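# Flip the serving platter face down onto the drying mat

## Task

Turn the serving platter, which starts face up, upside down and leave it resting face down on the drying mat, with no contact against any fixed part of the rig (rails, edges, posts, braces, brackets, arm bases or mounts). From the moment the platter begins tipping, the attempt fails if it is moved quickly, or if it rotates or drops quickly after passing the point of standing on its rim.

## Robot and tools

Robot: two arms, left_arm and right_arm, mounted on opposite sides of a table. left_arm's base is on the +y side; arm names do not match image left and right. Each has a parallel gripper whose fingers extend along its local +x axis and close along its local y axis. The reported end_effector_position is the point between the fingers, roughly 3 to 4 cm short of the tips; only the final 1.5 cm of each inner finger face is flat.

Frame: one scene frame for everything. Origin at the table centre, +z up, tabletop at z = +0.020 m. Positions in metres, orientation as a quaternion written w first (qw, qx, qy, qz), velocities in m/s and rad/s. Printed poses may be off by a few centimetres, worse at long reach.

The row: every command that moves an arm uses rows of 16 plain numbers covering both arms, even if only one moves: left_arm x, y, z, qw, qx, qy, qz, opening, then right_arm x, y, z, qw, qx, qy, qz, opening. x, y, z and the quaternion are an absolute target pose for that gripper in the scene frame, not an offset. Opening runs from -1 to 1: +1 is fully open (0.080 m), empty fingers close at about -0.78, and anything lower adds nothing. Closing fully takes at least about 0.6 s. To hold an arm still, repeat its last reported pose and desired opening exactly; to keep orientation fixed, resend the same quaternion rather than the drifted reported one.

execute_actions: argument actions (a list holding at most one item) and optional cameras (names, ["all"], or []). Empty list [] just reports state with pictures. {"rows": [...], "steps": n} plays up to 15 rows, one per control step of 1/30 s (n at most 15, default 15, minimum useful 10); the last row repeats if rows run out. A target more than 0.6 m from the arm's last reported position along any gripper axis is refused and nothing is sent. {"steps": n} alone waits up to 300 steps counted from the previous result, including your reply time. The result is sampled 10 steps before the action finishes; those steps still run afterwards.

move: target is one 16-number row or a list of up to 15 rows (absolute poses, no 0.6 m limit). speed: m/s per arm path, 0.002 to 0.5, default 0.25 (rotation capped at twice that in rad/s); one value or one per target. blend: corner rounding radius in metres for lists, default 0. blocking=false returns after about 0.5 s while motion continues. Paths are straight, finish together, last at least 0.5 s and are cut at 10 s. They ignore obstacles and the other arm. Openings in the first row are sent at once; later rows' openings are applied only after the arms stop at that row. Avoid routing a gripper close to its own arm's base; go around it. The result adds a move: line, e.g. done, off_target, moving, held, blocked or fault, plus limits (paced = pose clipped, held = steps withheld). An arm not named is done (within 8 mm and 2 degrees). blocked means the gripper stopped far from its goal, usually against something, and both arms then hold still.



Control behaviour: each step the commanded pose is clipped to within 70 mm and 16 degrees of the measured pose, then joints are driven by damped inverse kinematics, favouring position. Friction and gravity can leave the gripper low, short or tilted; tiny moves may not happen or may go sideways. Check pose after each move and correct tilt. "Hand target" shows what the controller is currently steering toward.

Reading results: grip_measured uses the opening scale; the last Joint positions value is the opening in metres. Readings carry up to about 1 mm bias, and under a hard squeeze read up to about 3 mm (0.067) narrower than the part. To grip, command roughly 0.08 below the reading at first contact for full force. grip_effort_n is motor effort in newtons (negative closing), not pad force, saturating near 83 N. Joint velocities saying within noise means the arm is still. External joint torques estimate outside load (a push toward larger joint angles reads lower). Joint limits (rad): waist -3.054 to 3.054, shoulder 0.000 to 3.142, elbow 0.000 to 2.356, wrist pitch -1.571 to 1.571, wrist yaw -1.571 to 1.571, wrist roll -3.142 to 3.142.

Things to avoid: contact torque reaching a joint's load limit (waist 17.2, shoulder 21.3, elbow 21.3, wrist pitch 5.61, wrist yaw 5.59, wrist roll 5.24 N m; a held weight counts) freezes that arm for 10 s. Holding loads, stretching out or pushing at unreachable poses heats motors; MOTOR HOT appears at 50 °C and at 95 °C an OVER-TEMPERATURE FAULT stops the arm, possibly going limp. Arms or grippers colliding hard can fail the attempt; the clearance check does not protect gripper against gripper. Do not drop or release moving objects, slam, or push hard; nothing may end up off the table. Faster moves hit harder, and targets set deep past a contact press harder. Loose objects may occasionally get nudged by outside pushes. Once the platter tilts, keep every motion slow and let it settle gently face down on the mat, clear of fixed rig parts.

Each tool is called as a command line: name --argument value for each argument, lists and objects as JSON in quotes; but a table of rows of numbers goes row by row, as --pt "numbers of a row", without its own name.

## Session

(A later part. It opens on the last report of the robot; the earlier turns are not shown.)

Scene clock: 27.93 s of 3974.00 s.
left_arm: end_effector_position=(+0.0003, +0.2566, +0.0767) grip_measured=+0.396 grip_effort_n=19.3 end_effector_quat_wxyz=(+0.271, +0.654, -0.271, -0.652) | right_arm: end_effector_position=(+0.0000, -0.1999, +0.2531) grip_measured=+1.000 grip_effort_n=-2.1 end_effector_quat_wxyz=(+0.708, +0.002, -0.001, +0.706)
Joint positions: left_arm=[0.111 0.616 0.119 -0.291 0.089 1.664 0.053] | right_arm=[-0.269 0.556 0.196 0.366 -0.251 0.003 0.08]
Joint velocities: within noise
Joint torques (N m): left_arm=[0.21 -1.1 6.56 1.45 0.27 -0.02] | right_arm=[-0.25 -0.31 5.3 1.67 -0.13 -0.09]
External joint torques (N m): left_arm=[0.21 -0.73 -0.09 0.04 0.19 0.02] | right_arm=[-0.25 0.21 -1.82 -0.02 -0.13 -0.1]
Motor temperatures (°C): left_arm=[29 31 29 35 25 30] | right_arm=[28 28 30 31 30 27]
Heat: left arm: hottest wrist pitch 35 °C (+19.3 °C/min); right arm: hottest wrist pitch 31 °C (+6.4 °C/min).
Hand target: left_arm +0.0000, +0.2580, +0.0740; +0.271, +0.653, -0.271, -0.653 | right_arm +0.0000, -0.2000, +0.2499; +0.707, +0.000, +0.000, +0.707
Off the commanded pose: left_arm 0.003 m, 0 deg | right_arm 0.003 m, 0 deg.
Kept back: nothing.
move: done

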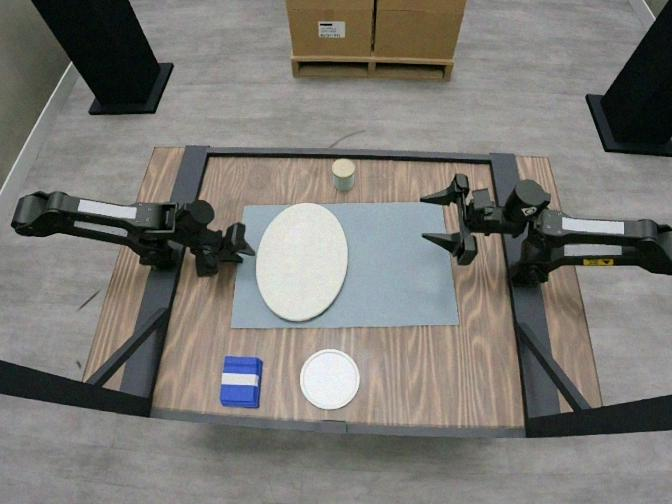

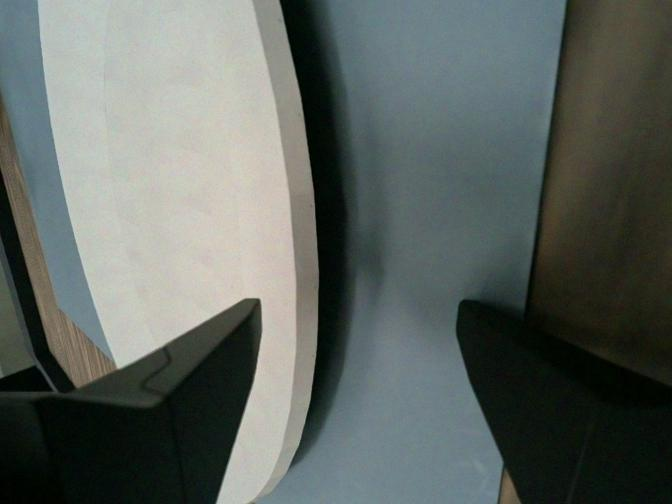

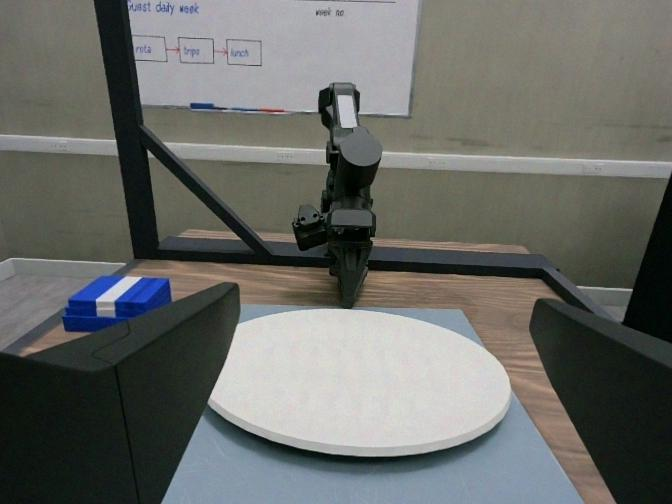

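move --pt "0.0 0.235 0.068 0.2706 0.6533 -0.2706 -0.6533 0.4 0 -0.2 0.25 0.7071 0 0 0.7071 1" --pt "0.0 0.212 0.066 0.2706 0.6533 -0.2706 -0.6533 0.4 0 -0.2 0.25 0.7071 0 0 0.7071 1" --speed 0.1

zoom_image --camera "cam_right_wrist" --region '[200, 200, 500, 400]'

Scene clock: 29.37 s of 3974.00 s.
left_arm: end_effector_position=(+0.0002, +0.2147, +0.0702) grip_measured=+0.396 grip_effort_n=18.4 end_effector_quat_wxyz=(+0.273, +0.652, -0.273, -0.653) | right_arm: end_effector_position=(+0.0000, -0.1999, +0.2531) grip_measured=+1.000 grip_effort_n=-2.1 end_effector_quat_wxyz=(+0.708, +0.002, -0.001, +0.706)
Joint positions: left_arm=[0.076 1.022 0.173 0.068 0.069 1.636 0.053] | right_arm=[-0.269 0.556 0.196 0.366 -0.251 0.003 0.08]
Joint velocities: within noise
Joint torques (N m): left_arm=[-0.46 2.21 6.91 3.54 -0.12 -0.07] | right_arm=[-0.46 -0.45 5.36 1.68 -0.13 -0.04]
External joint torques (N m): left_arm=[-0.46 4.06 1.06 2.11 -0.19 -0.03] | right_arm=[-0.45 0.05 -1.74 0 -0.13 -0.05]
Motor temperatures (°C): left_arm=[29 31 29 35 25 30] | right_arm=[28 28 30 31 30 27]
Heat: left arm: hottest wrist pitch 35 °C (+18.4 °C/min); right arm: hottest wrist pitch 31 °C (+6.1 °C/min).
Hand target: left_arm -0.0001, +0.2125, +0.0664; +0.271, +0.653, -0.271, -0.653 | right_arm +0.0000, -0.2000, +0.2499; +0.707, +0.000, +0.000, +0.707
Off the commanded pose: left_arm 0.005 m, 0 deg | right_arm 0.003 m, 0 deg.
Kept back: nothing.
move: done

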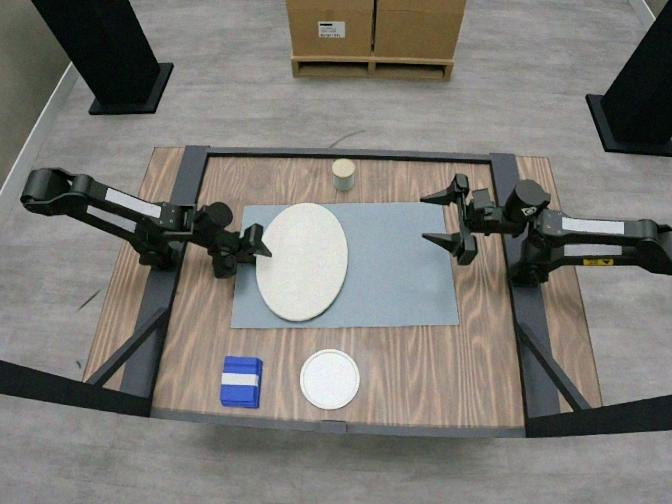

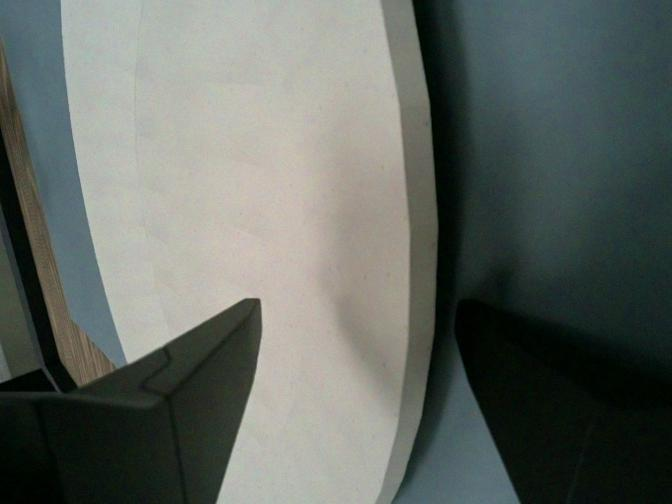

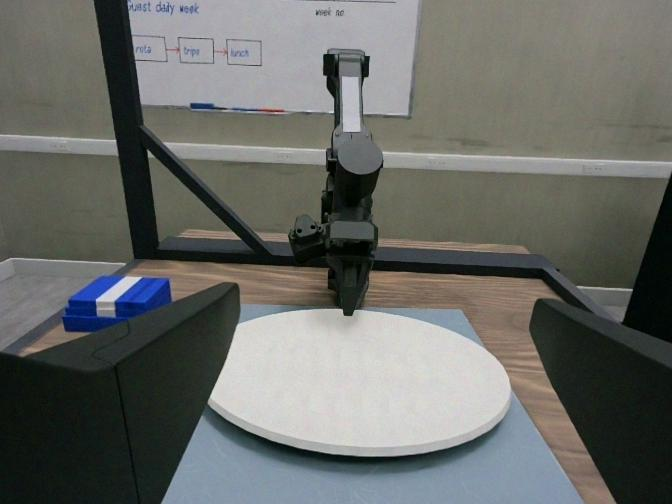

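Scaled by 1.680 from the camera's 672x504 image, which has a finer 960x720 frame.

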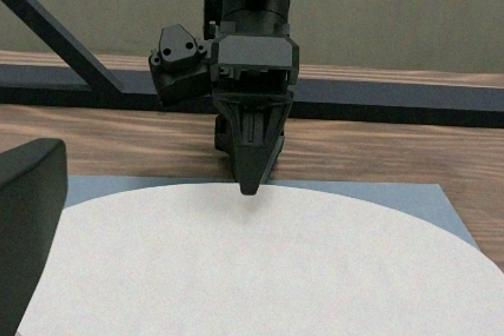

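move --pt "0.0 0.185 0.066 0.2706 0.6533 -0.2706 -0.6533 0.4 0 -0.2 0.25 0.7071 0 0 0.7071 1" --speed 0.1

zoom_image --camera "cam_right_wrist" --region '[200, 200, 500, 400]'

Scene clock: 30.40 s of 3974.00 s.
left_arm: end_effector_position=(+0.0003, +0.1974, +0.0686) grip_measured=+0.397 grip_effort_n=16.0 end_effector_quat_wxyz=(+0.271, +0.653, -0.268, -0.654) | right_arm: end_effector_position=(+0.0000, -0.1999, +0.2531) grip_measured=+1.000 grip_effort_n=-2.1 end_effector_quat_wxyz=(+0.708, +0.002, -0.001, +0.706)
Joint positions: left_arm=[0.065 1.156 0.225 0.14 0.059 1.626 0.053] | right_arm=[-0.269 0.556 0.196 0.366 -0.251 0.003 0.08]
Joint velocities: within noise
Joint torques (N m): left_arm=[-0.64 5.22 9.52 5.01 -0.13 -0.09] | right_arm=[-0.33 -0.33 5.21 1.68 -0.2 -0.13]
External joint torques (N m): left_arm=[-0.63 7.74 3.87 3.58 -0.2 -0.05] | right_arm=[-0.33 0.2 -1.89 0 -0.21 -0.13]
Motor temperatures (°C): left_arm=[29 31 30 36 25 30] | right_arm=[28 28 30 31 30 27]
Heat: left arm: hottest wrist pitch 36 °C (+19.7 °C/min); right arm: hottest wrist pitch 31 °C (+5.9 °C/min).
Hand target: left_arm -0.0001, +0.1868, +0.0669; +0.270, +0.653, -0.270, -0.653 | right_arm +0.0000, -0.2000, +0.2499; +0.707, +0.000, +0.000, +0.707
Off the commanded pose: left_arm 0.013 m, 0 deg | right_arm 0.003 m, 0 deg.
Kept back: nothing.
move: off_target (left_arm)

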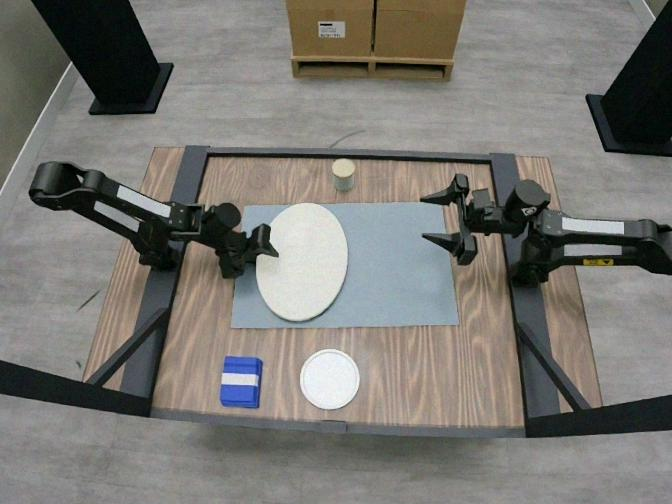

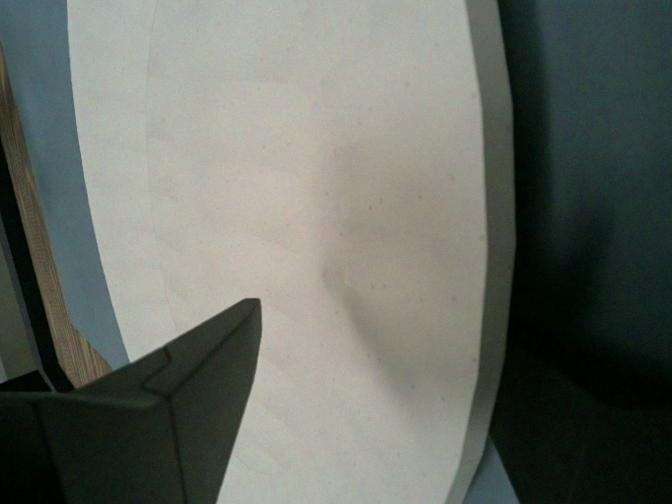

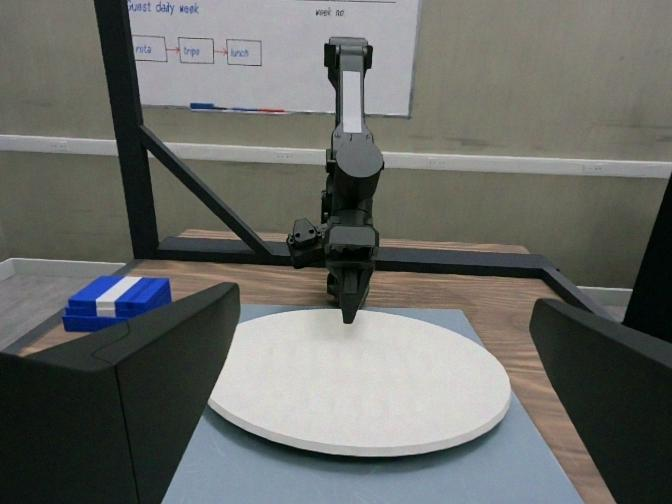

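Scaled by 1.680 from the camera's 672x504 image, which has a finer 960x720 frame.

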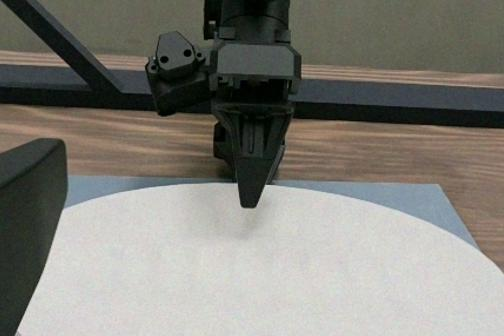

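move --pt "0.0 0.198 0.071 0.2706 0.6533 -0.2706 -0.6533 -0.2 0 -0.2 0.25 0.7071 0 0 0.7071 1" --pt "0.0 0.21 0.1 0.232 0.668 -0.232 -0.668 -0.3 0 -0.2 0.25 0.7071 0 0 0.7071 1" --speed 0.05

zoom_image --camera "cam_right_wrist" --region '[150, 180, 550, 480]'

Scene clock: 34.43 s of 3974.00 s.
left_arm: end_effector_position=(-0.0007, +0.2204, +0.0867) grip_measured=-0.295 grip_effort_n=-24.9 end_effector_quat_wxyz=(+0.216, +0.672, -0.213, -0.676) | right_arm: end_effector_position=(+0.0000, -0.1999, +0.2531) grip_measured=+1.000 grip_effort_n=-2.1 end_effector_quat_wxyz=(+0.708, +0.002, -0.001, +0.706)
Joint positions: left_arm=[0.065 1.023 0.361 -0.295 0.052 1.632 0.022] | right_arm=[-0.269 0.556 0.196 0.366 -0.251 0.003 0.08]
Joint velocities: within noise
Joint torques (N m): left_arm=[-0.22 -3.45 9.93 2.26 -0.02 0.03] | right_arm=[-0.57 -0.28 5.29 1.69 -0.14 -0.07]
External joint torques (N m): left_arm=[-0.23 -1.25 3.68 1.02 -0.09 0.06] | right_arm=[-0.57 0.26 -1.84 0 -0.14 -0.07]
Motor temperatures (°C): left_arm=[29 32 31 38 25 30] | right_arm=[28 28 31 31 30 27]
Heat: left arm: hottest wrist pitch 38 °C (+20.9 °C/min); right arm: hottest elbow 31 °C (+8.7 °C/min). Heating fast: the left arm's wrist pitch motor: a push or a pull is the cause, and it goes on while you think. Ease it with your next call, before anything else.
Hand target: left_arm +0.0000, +0.2105, +0.1002; +0.232, +0.668, -0.232, -0.668 | right_arm +0.0000, -0.2000, +0.2499; +0.707, +0.000, +0.000, +0.707
Off the commanded pose: left_arm 0.017 m, 3 deg | right_arm 0.003 m, 0 deg.
Kept back: nothing.
move: off_target (left_arm); target 2's new opening was sent with left_arm's hand 0.015 m and 3 deg from that target

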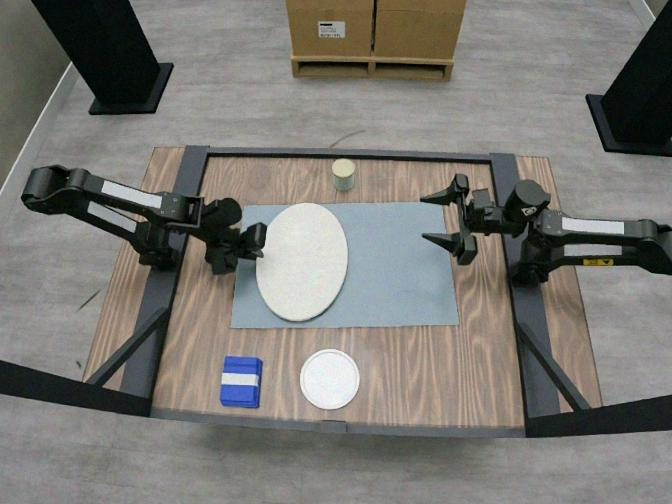

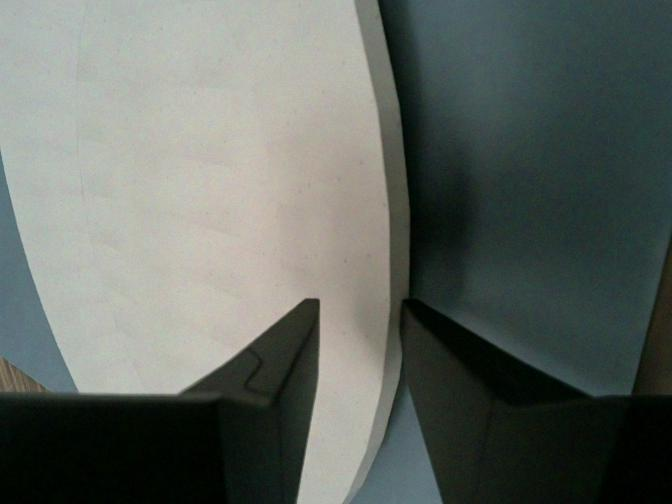

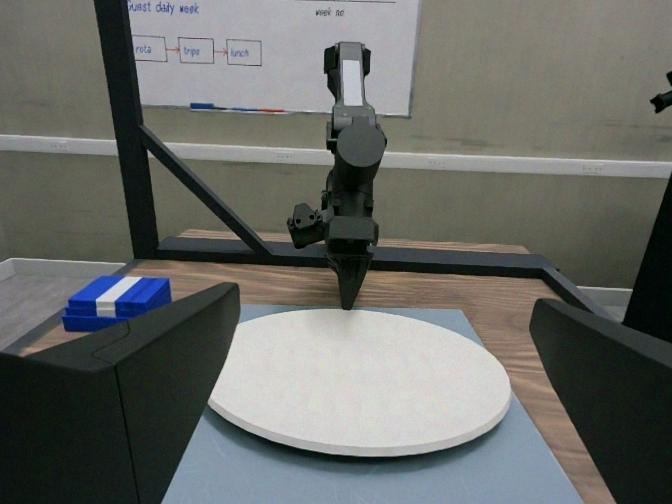

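Scaled by 1.260 from the camera's 672x504 image, which has a finer 960x720 frame.

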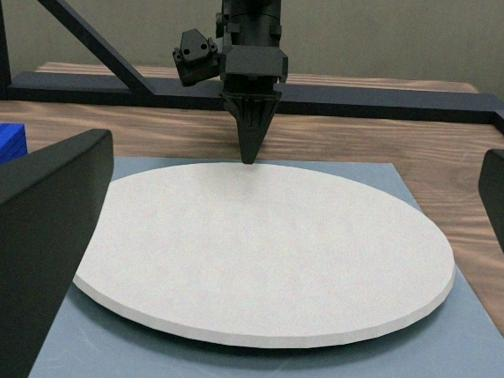

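move --pt "0.0 0.24 0.08 0.2706 0.6533 -0.2706 -0.6533 0.3 0 -0.2 0.25 0.7071 0 0 0.7071 1" --pt "0.0 0.22 0.063 0.2706 0.6533 -0.2706 -0.6533 0.3 0 -0.2 0.25 0.7071 0 0 0.7071 1" --pt "0.0 0.175 0.063 0.2804 0.6491 -0.2804 -0.6491 0.3 0 -0.2 0.25 0.7071 0 0 0.7071 1" --speed 0.1

zoom_image --camera "cam_right_wrist" --region '[200, 200, 500, 400]'

Scene clock: 36.73 s of 3974.00 s.
left_arm: end_effector_position=(+0.0004, +0.1978, +0.0652) grip_measured=+0.297 grip_effort_n=14.7 end_effector_quat_wxyz=(+0.277, +0.651, -0.273, -0.652) | right_arm: end_effector_position=(+0.0000, -0.1999, +0.2532) grip_measured=+1.000 grip_effort_n=-2.1 end_effector_quat_wxyz=(+0.708, +0.003, -0.002, +0.706)
Joint positions: left_arm=[0.065 1.17 0.2 0.197 0.059 1.623 0.048] | right_arm=[-0.269 0.556 0.196 0.366 -0.251 0.003 0.08]
Joint velocities: within noise
Joint torques (N m): left_arm=[-0.91 8.78 11.64 6.07 -0.13 -0.09] | right_arm=[-0.22 -0.43 5.35 1.69 -0.17 -0.07]
External joint torques (N m): left_arm=[-0.89 11.3 6.03 4.62 -0.2 -0.05] | right_arm=[-0.23 0.11 -1.8 -0.01 -0.16 -0.08]
Motor temperatures (°C): left_arm=[29 32 31 39 25 30] | right_arm=[28 28 31 31 30 27]
Heat: left arm: hottest wrist pitch 39 °C (+21.2 °C/min); right arm: hottest elbow 31 °C (+8.2 °C/min). Heating fast: the left arm's wrist pitch motor: a push or a pull is the cause, and it goes on while you think. Ease it with your next call, before anything else.
Hand target: left_arm -0.0003, +0.1797, +0.0655; +0.280, +0.649, -0.280, -0.650 | right_arm +0.0000, -0.2000, +0.2499; +0.707, +0.000, +0.000, +0.707
Off the commanded pose: left_arm 0.023 m, 1 deg | right_arm 0.003 m, 0 deg.
Kept back: nothing.
move: off_target (left_arm)

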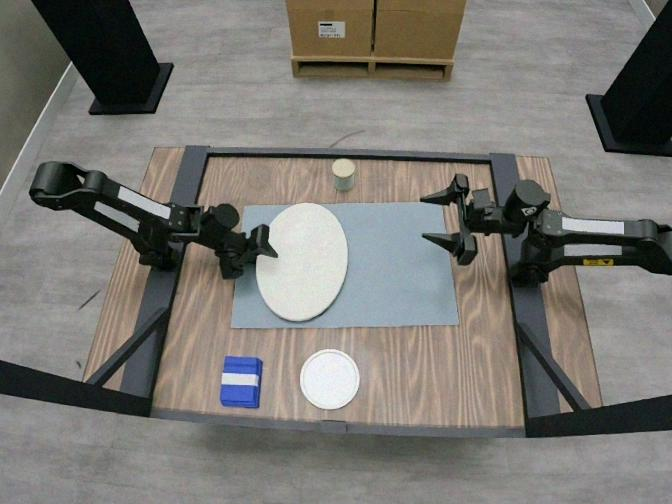

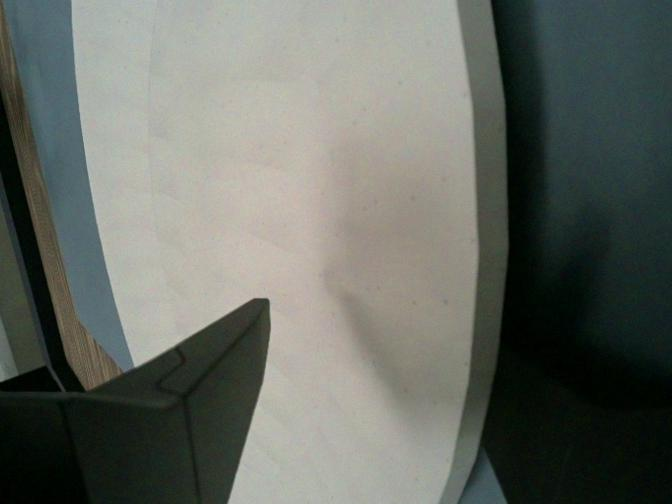

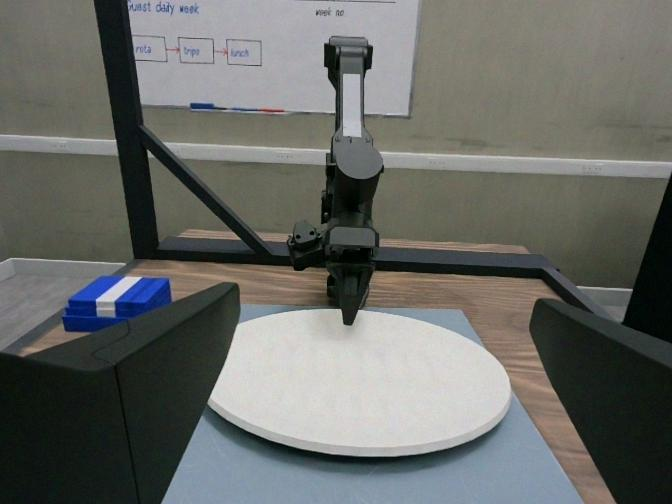

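Scaled by 1.680 from the camera's 672x504 image, which has a finer 960x720 frame.

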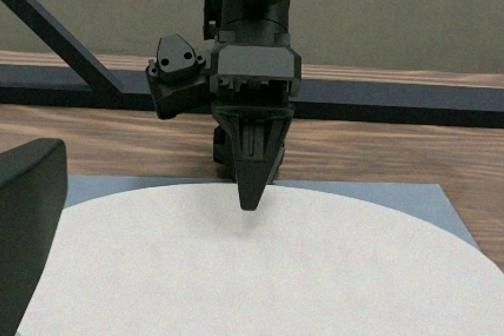

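move --pt "0.0 0.185 0.09 0.2706 0.6533 -0.2706 -0.6533 0.0 0 -0.2 0.25 0.7071 0 0 0.7071 1" --speed 0.05

zoom_image --camera "cam_right_wrist" --region '[150, 180, 550, 480]'

Scene clock: 37.83 s of 3974.00 s.
left_arm: end_effector_position=(-0.0001, +0.1968, +0.0736) grip_measured=+0.005 grip_effort_n=-24.0 end_effector_quat_wxyz=(+0.254, +0.660, -0.250, -0.662) | right_arm: end_effector_position=(+0.0000, -0.1999, +0.2532) grip_measured=+1.000 grip_effort_n=-2.1 end_effector_quat_wxyz=(+0.708, +0.003, -0.002, +0.706)
Joint positions: left_arm=[0.06 1.15 0.287 0.019 0.053 1.623 0.035] | right_arm=[-0.269 0.556 0.196 0.366 -0.251 0.003 0.08]
Joint velocities: within noise
Joint torques (N m): left_arm=[-0.28 -4.3 10.09 2 0.1 0.01] | right_arm=[-0.4 -0.62 5.05 1.71 -0.14 -0.11]
External joint torques (N m): left_arm=[-0.28 -1.64 4.26 0.63 0.03 0.04] | right_arm=[-0.4 -0.08 -2.07 0.02 -0.14 -0.11]
Motor temperatures (°C): left_arm=[29 32 31 40 25 30] | right_arm=[28 28 31 31 30 27]
Heat: left arm: hottest wrist pitch 40 °C (+22.2 °C/min); right arm: hottest elbow 31 °C (+7.9 °C/min). Heating fast: the left arm's wrist pitch motor: a push or a pull is the cause, and it goes on while you think. Ease it with your next call, before anything else.
Hand target: left_arm +0.0000, +0.1854, +0.0901; +0.271, +0.653, -0.271, -0.653 | right_arm +0.0000, -0.2000, +0.2499; +0.707, +0.000, +0.000, +0.707
Off the commanded pose: left_arm 0.020 m, 3 deg | right_arm 0.003 m, 0 deg.
Kept back: nothing.
move: off_target (left_arm)

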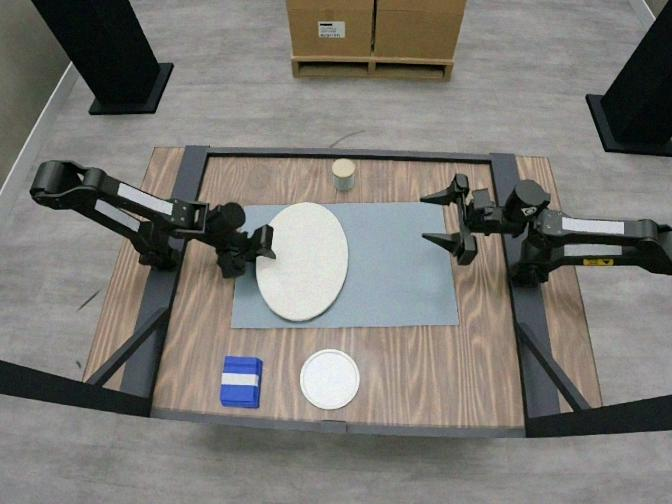

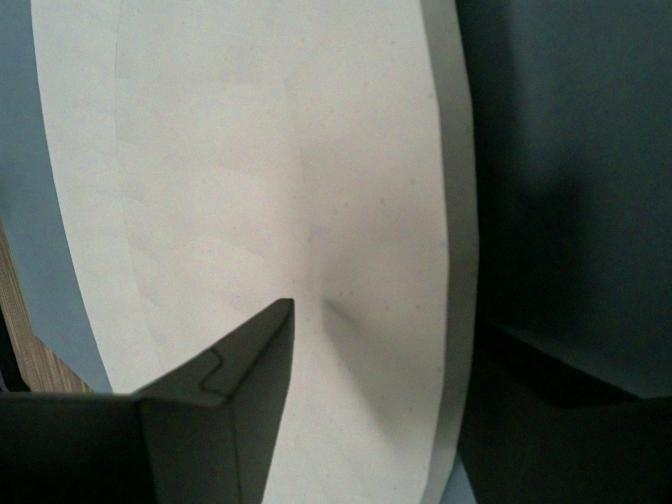

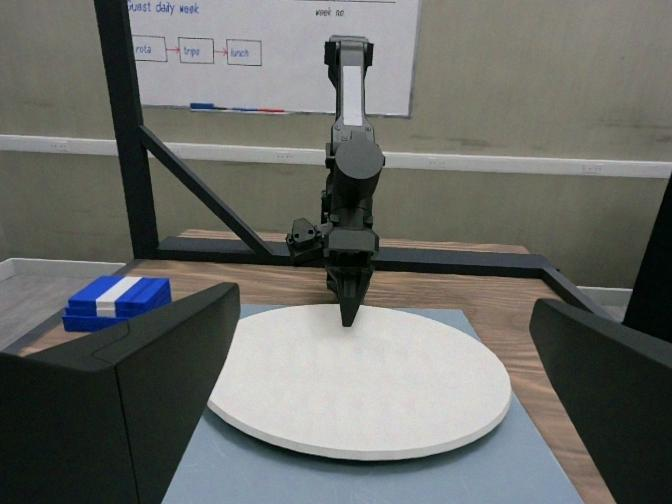

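Scaled by 1.260 from the camera's 672x504 image, which has a finer 960x720 frame.

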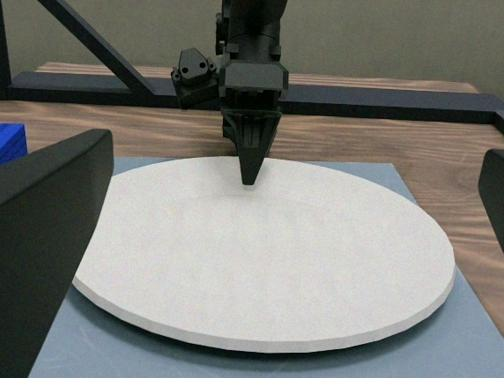

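move --pt "0.0 0.18 0.11 0.2706 0.6533 -0.2706 -0.6533 -0.35 0 -0.2 0.25 0.7071 0 0 0.7071 1" --pt "0.0 0.18 0.135 0.2706 0.6533 -0.2706 -0.6533 -0.35 0 -0.2 0.25 0.7071 0 0 0.7071 1" --speed 0.05

zoom_image --camera "cam_right_wrist" --region '[150, 180, 550, 480]'

Scene clock: 39.43 s of 3974.00 s.
left_arm: end_effector_position=(-0.0003, +0.1890, +0.1178) grip_measured=-0.345 grip_effort_n=-23.5 end_effector_quat_wxyz=(+0.253, +0.659, -0.252, -0.662) end_effector_velocity=(-0.001, -0.001, +0.008) end_effector_angular_velocity=(-0.026, -0.003, +0.003) | right_arm: end_effector_position=(+0.0000, -0.1999, +0.2532) grip_measured=+1.000 grip_effort_n=-2.1 end_effector_quat_wxyz=(+0.708, +0.003, -0.002, +0.706)
Joint positions: left_arm=[0.057 1.054 0.442 -0.23 0.053 1.623 0.019] | right_arm=[-0.269 0.556 0.196 0.366 -0.251 0.003 0.08]
Joint velocities: left_arm=[-0.007 -0.027 0.007 -0.007 -0.007 -0.007 0] | right_arm=[within noise]
Joint torques (N m): left_arm=[-0.17 -4.31 10.79 1.87 0.03 -0.04] | right_arm=[-0.32 -0.3 5.25 1.75 -0.23 -0.1]
External joint torques (N m): left_arm=[-0.17 -1.69 4.38 0.53 -0.03 -0.01] | right_arm=[-0.32 0.21 -1.85 0.07 -0.23 -0.11]
Motor temperatures (°C): left_arm=[29 32 32 40 25 30] | right_arm=[28 28 31 31 30 27]
Heat: left arm: hottest wrist pitch 40 °C (+21.3 °C/min); right arm: hottest elbow 31 °C (+7.6 °C/min).
Hand target: left_arm -0.0001, +0.1804, +0.1350; +0.271, +0.653, -0.271, -0.653 | right_arm +0.0000, -0.2000, +0.2499; +0.707, +0.000, +0.000, +0.707
Off the commanded pose: left_arm 0.019 m, 3 deg | right_arm 0.003 m, 0 deg.
Kept back: nothing.
move: off_target (left_arm)

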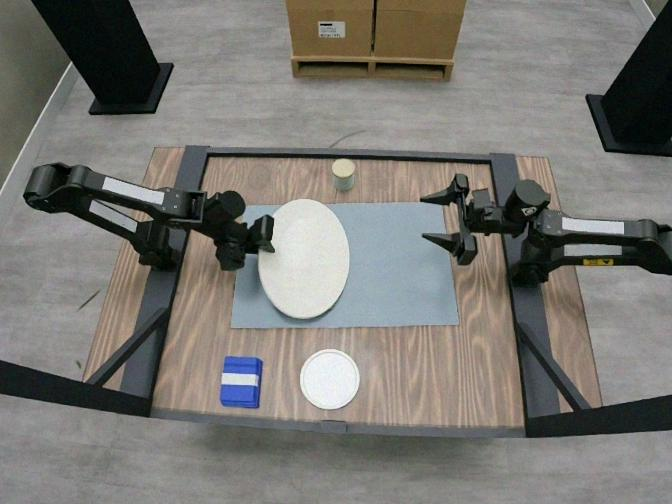

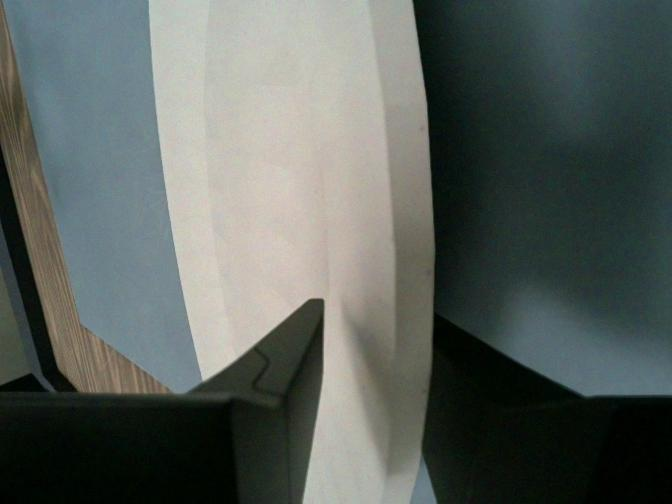

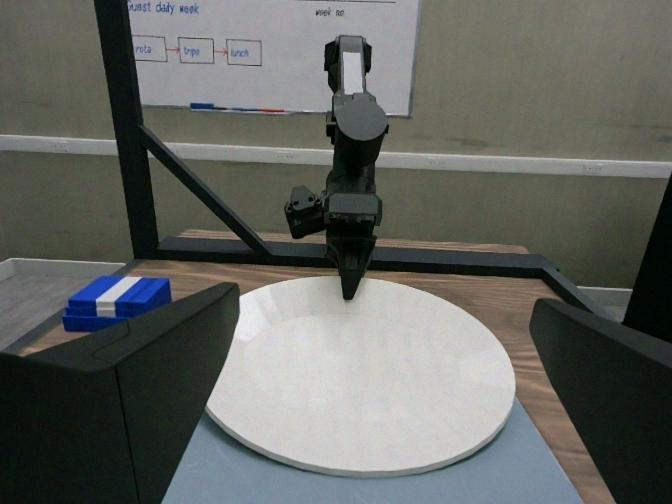

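Scaled by 1.260 from the camera's 672x504 image, which has a finer 960x720 frame.

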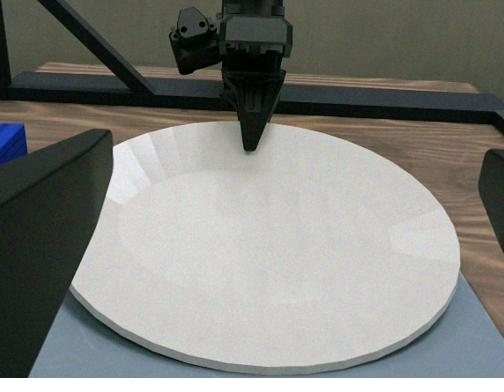

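move --pt "0.0 0.168 0.17 0.232 0.668 -0.232 -0.668 -0.48 0 -0.2 0.25 0.7071 0 0 0.7071 1" --pt "0.0 0.135 0.215 0.1913 0.6807 -0.1913 -0.6807 -0.48 0 -0.2 0.25 0.7071 0 0 0.7071 1" --speed 0.05

zoom_image --camera "cam_right_wrist" --region '[150, 180, 550, 480]'

Scene clock: 42.57 s of 3974.00 s.
left_arm: end_effector_position=(-0.0004, +0.1454, +0.2012) grip_measured=-0.475 grip_effort_n=-24.9 end_effector_quat_wxyz=(+0.175, +0.683, -0.174, -0.687) | right_arm: end_effector_position=(+0.0000, -0.1999, +0.2532) grip_measured=+1.000 grip_effort_n=-2.1 end_effector_quat_wxyz=(+0.708, +0.003, -0.002, +0.706)
Joint positions: left_arm=[0.035 1.33 1.066 -0.808 0.031 1.616 0.014] | right_arm=[-0.269 0.556 0.196 0.366 -0.251 0.003 0.08]
Joint velocities: within noise
Joint torques (N m): left_arm=[-0.22 -4.24 11.5 2.1 -0.08 -0.08] | right_arm=[-0.23 -0.49 5.25 1.63 -0.17 -0.05]
External joint torques (N m): left_arm=[-0.21 0.48 4.93 1 -0.15 -0.05] | right_arm=[-0.22 0 -1.82 -0.04 -0.18 -0.05]
Motor temperatures (°C): left_arm=[29 32 33 39 25 30] | right_arm=[28 28 32 31 30 27]
Heat: left arm: hottest wrist pitch 39 °C (+18.3 °C/min); right arm: hottest elbow 32 °C (+8.5 °C/min).
Hand target: left_arm -0.0001, +0.1356, +0.2152; +0.191, +0.681, -0.191, -0.681 | right_arm +0.0000, -0.2000, +0.2499; +0.707, +0.000, +0.000, +0.707
Off the commanded pose: left_arm 0.017 m, 3 deg | right_arm 0.003 m, 0 deg.
Kept back: nothing.
move: off_target (left_arm)

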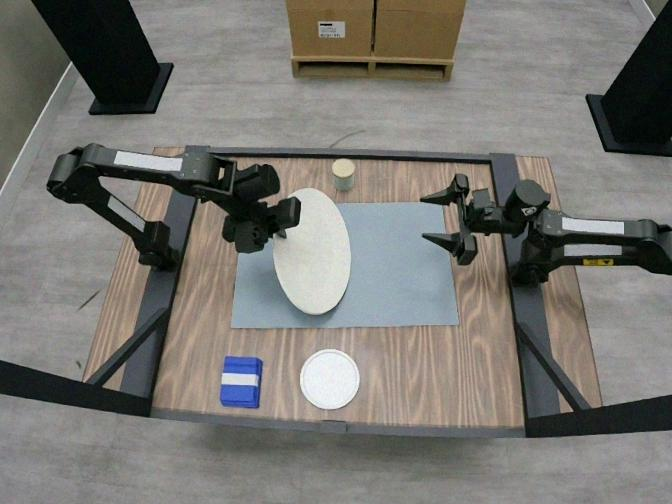

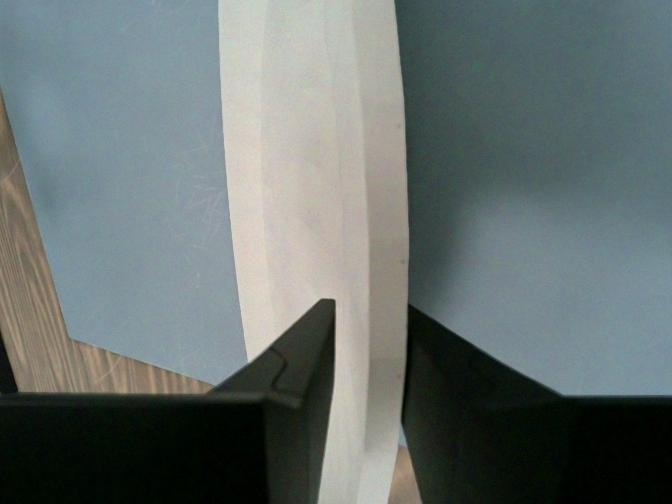

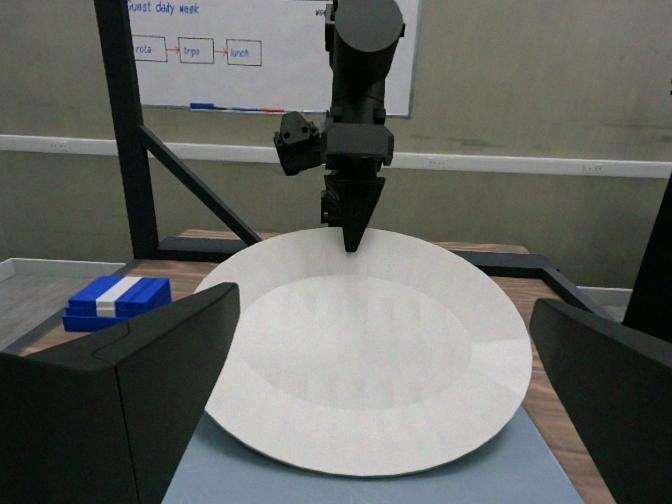

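Scaled by 1.260 from the camera's 672x504 image, which has a finer 960x720 frame.

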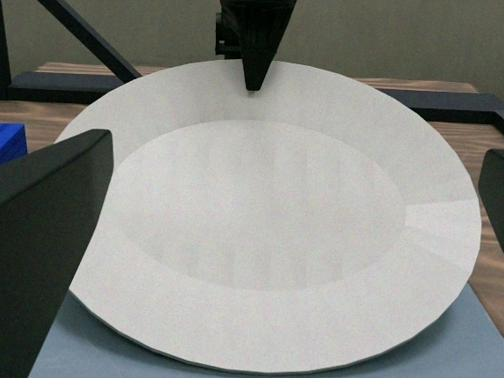

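move --pt "0.0 0.09 0.25 0.1294 0.6953 -0.1294 -0.6953 -0.54 0 -0.22 0.25 0.7071 0 0 0.7071 1" --pt "0.0 0.038 0.272 0.0716 0.7035 -0.0716 -0.7035 -0.54 0 -0.22 0.25 0.7071 0 0 0.7071 1" --speed 0.05

zoom_image --camera "cam_high" --region '[220, 160, 460, 360]'

Scene clock: 47.03 s of 3974.00 s.
left_arm: end_effector_position=(+0.0001, +0.0419, +0.2709) grip_measured=-0.535 grip_effort_n=-22.6 end_effector_quat_wxyz=(+0.073, +0.702, -0.073, -0.705) | right_arm: end_effector_position=(+0.0002, -0.2195, +0.2562) grip_measured=+1.000 grip_effort_n=-2.1 end_effector_quat_wxyz=(+0.708, +0.004, -0.004, +0.706)
Joint positions: left_arm=[0.016 2.061 2.268 -1.569 0.011 1.604 0.011] | right_arm=[-0.323 0.387 0.192 0.207 -0.304 0.003 0.08]
Joint velocities: within noise
Joint torques (N m): left_arm=[-0.21 -6.97 9.05 0.43 -0.09 -0.06] | right_arm=[-0.66 -0.61 4.49 1.35 -0.18 -0.13]
External joint torques (N m): left_arm=[-0.2 2.3 3.48 -0.21 -0.16 -0.05] | right_arm=[-0.66 -0.69 -2.59 -0.32 -0.19 -0.13]
Motor temperatures (°C): left_arm=[29 32 34 38 25 30] | right_arm=[28 28 31 31 30 26]
Heat: left arm: hottest wrist pitch 38 °C (+15.3 °C/min); right arm: hottest elbow 31 °C (+6.4 °C/min).
Hand target: left_arm -0.0001, +0.0382, +0.2718; +0.076, +0.703, -0.076, -0.703 | right_arm +0.0000, -0.2199, +0.2501; +0.707, +0.000, +0.000, +0.707
Off the commanded pose: left_arm 0.004 m, 0 deg | right_arm 0.006 m, 1 deg.
joint sent to its limit (left arm) — joint 4 (wrist pitch), lower limit.
Kept back: nothing.
move: done

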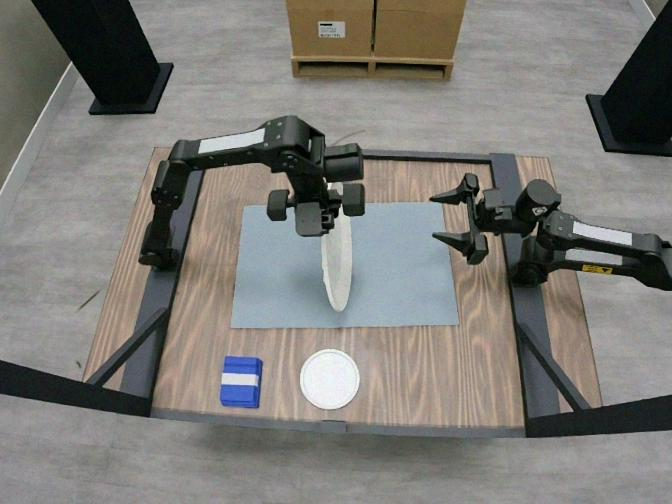

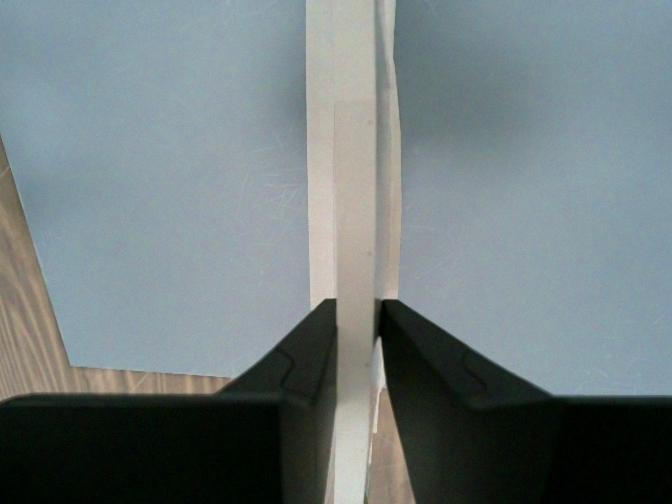

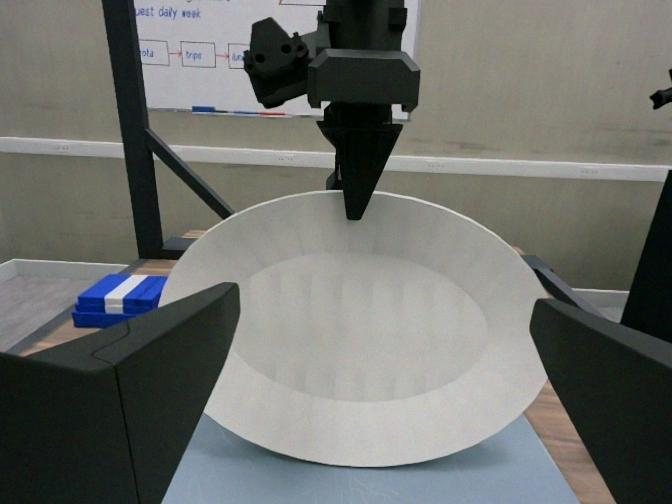

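Scaled by 2.100 from the camera's 672x504 image, which has a finer 960x720 frame.

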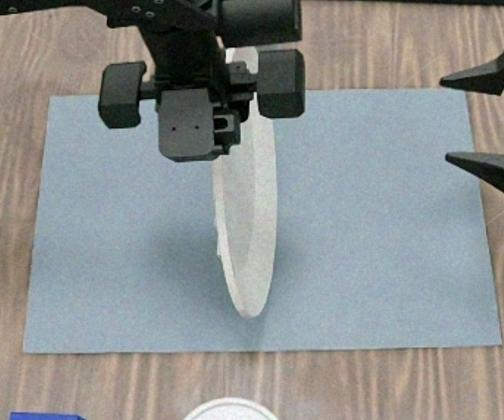

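move --pt "0.0 0.042 0.275 0.0716 0.7035 -0.0716 -0.7035 -0.8 0 -0.22 0.25 0.7071 0 0 0.7071 1" --pt "0.0 0.045 0.295 0.0716 0.7035 -0.0716 -0.7035 -0.8 0 -0.22 0.25 0.7071 0 0 0.7071 1" --pt "0.0 0.105 0.295 0.0716 0.7035 -0.0716 -0.7035 -0.8 0 -0.22 0.25 0.7071 0 0 0.7071 1" --speed 0.05

zoom_image --camera "cam_high" --region '[220, 160, 460, 360]'

Scene clock: 50.50 s of 3974.00 s.
left_arm: end_effector_position=(-0.0009, +0.0996, +0.2684) grip_measured=-0.628 grip_effort_n=-83.5 end_effector_quat_wxyz=(+0.044, +0.704, -0.044, -0.707) | right_arm: end_effector_position=(+0.0002, -0.2195, +0.2561) grip_measured=+1.000 grip_effort_n=-2.1 end_effector_quat_wxyz=(+0.708, +0.004, -0.004, +0.706)
Joint positions: left_arm=[0.018 1.864 1.987 -1.569 0.008 1.606 0.007] | right_arm=[-0.323 0.387 0.192 0.207 -0.304 0.003 0.08]
Joint velocities: within noise
Joint torques (N m): left_arm=[0.11 -13.18 9.16 0.25 0.03 0.07] | right_arm=[-0.53 -0.7 4.65 1.41 -0.18 -0.11]
External joint torques (N m): left_arm=[0.08 -5.35 3.58 -0.26 -0.02 0.07] | right_arm=[-0.54 -0.76 -2.52 -0.28 -0.18 -0.11]
Motor temperatures (°C): left_arm=[29 34 34 37 25 30] | right_arm=[28 28 31 31 30 26]
Heat: left arm: hottest wrist pitch 37 °C (+13.1 °C/min); right arm: hottest elbow 31 °C (+5.9 °C/min).
Hand target: left_arm -0.0001, +0.1054, +0.2941; +0.072, +0.704, -0.072, -0.703 | right_arm +0.0000, -0.2199, +0.2500; +0.707, +0.000, +0.000, +0.707
Off the commanded pose: left_arm 0.027 m, 4 deg | right_arm 0.006 m, 1 deg.
joint sent to its limit (left arm) — joint 4 (wrist pitch), lower limit.
Kept back: nothing.
move: off_target (left_arm)

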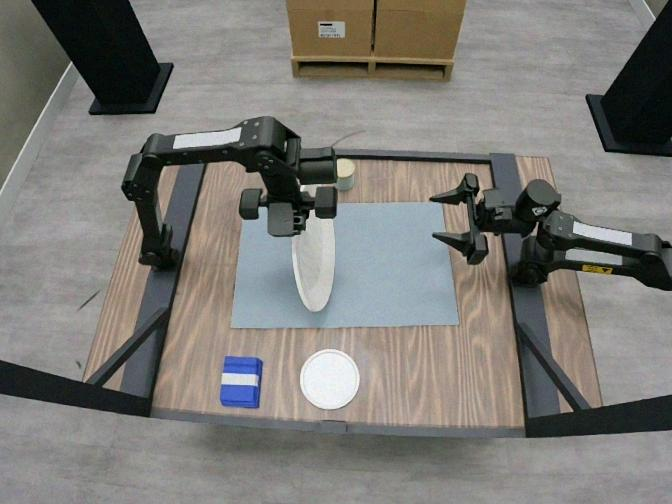

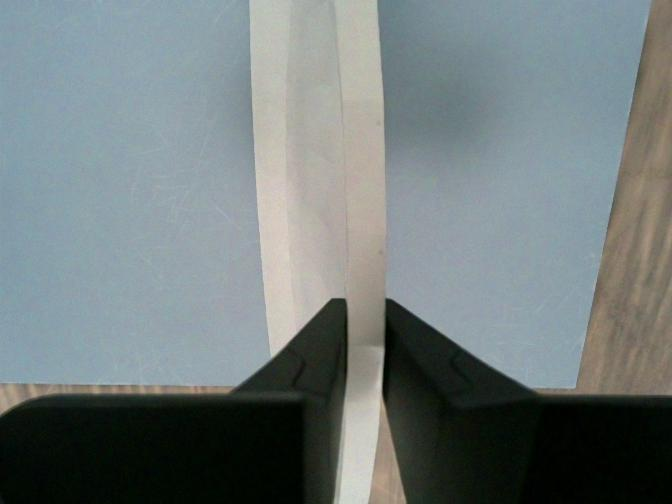

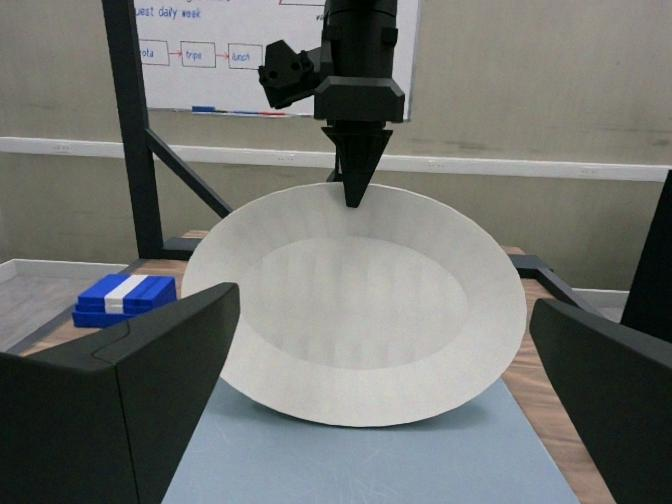

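Scaled by 2.100 from the camera's 672x504 image, which has a finer 960x720 frame.

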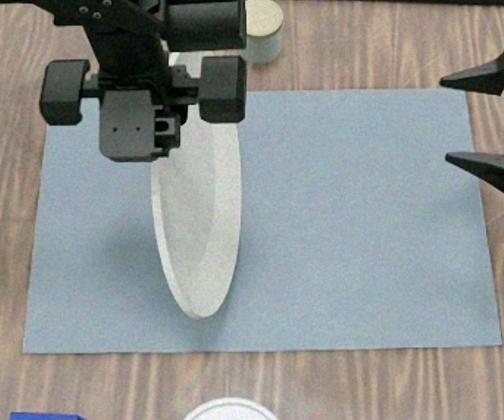

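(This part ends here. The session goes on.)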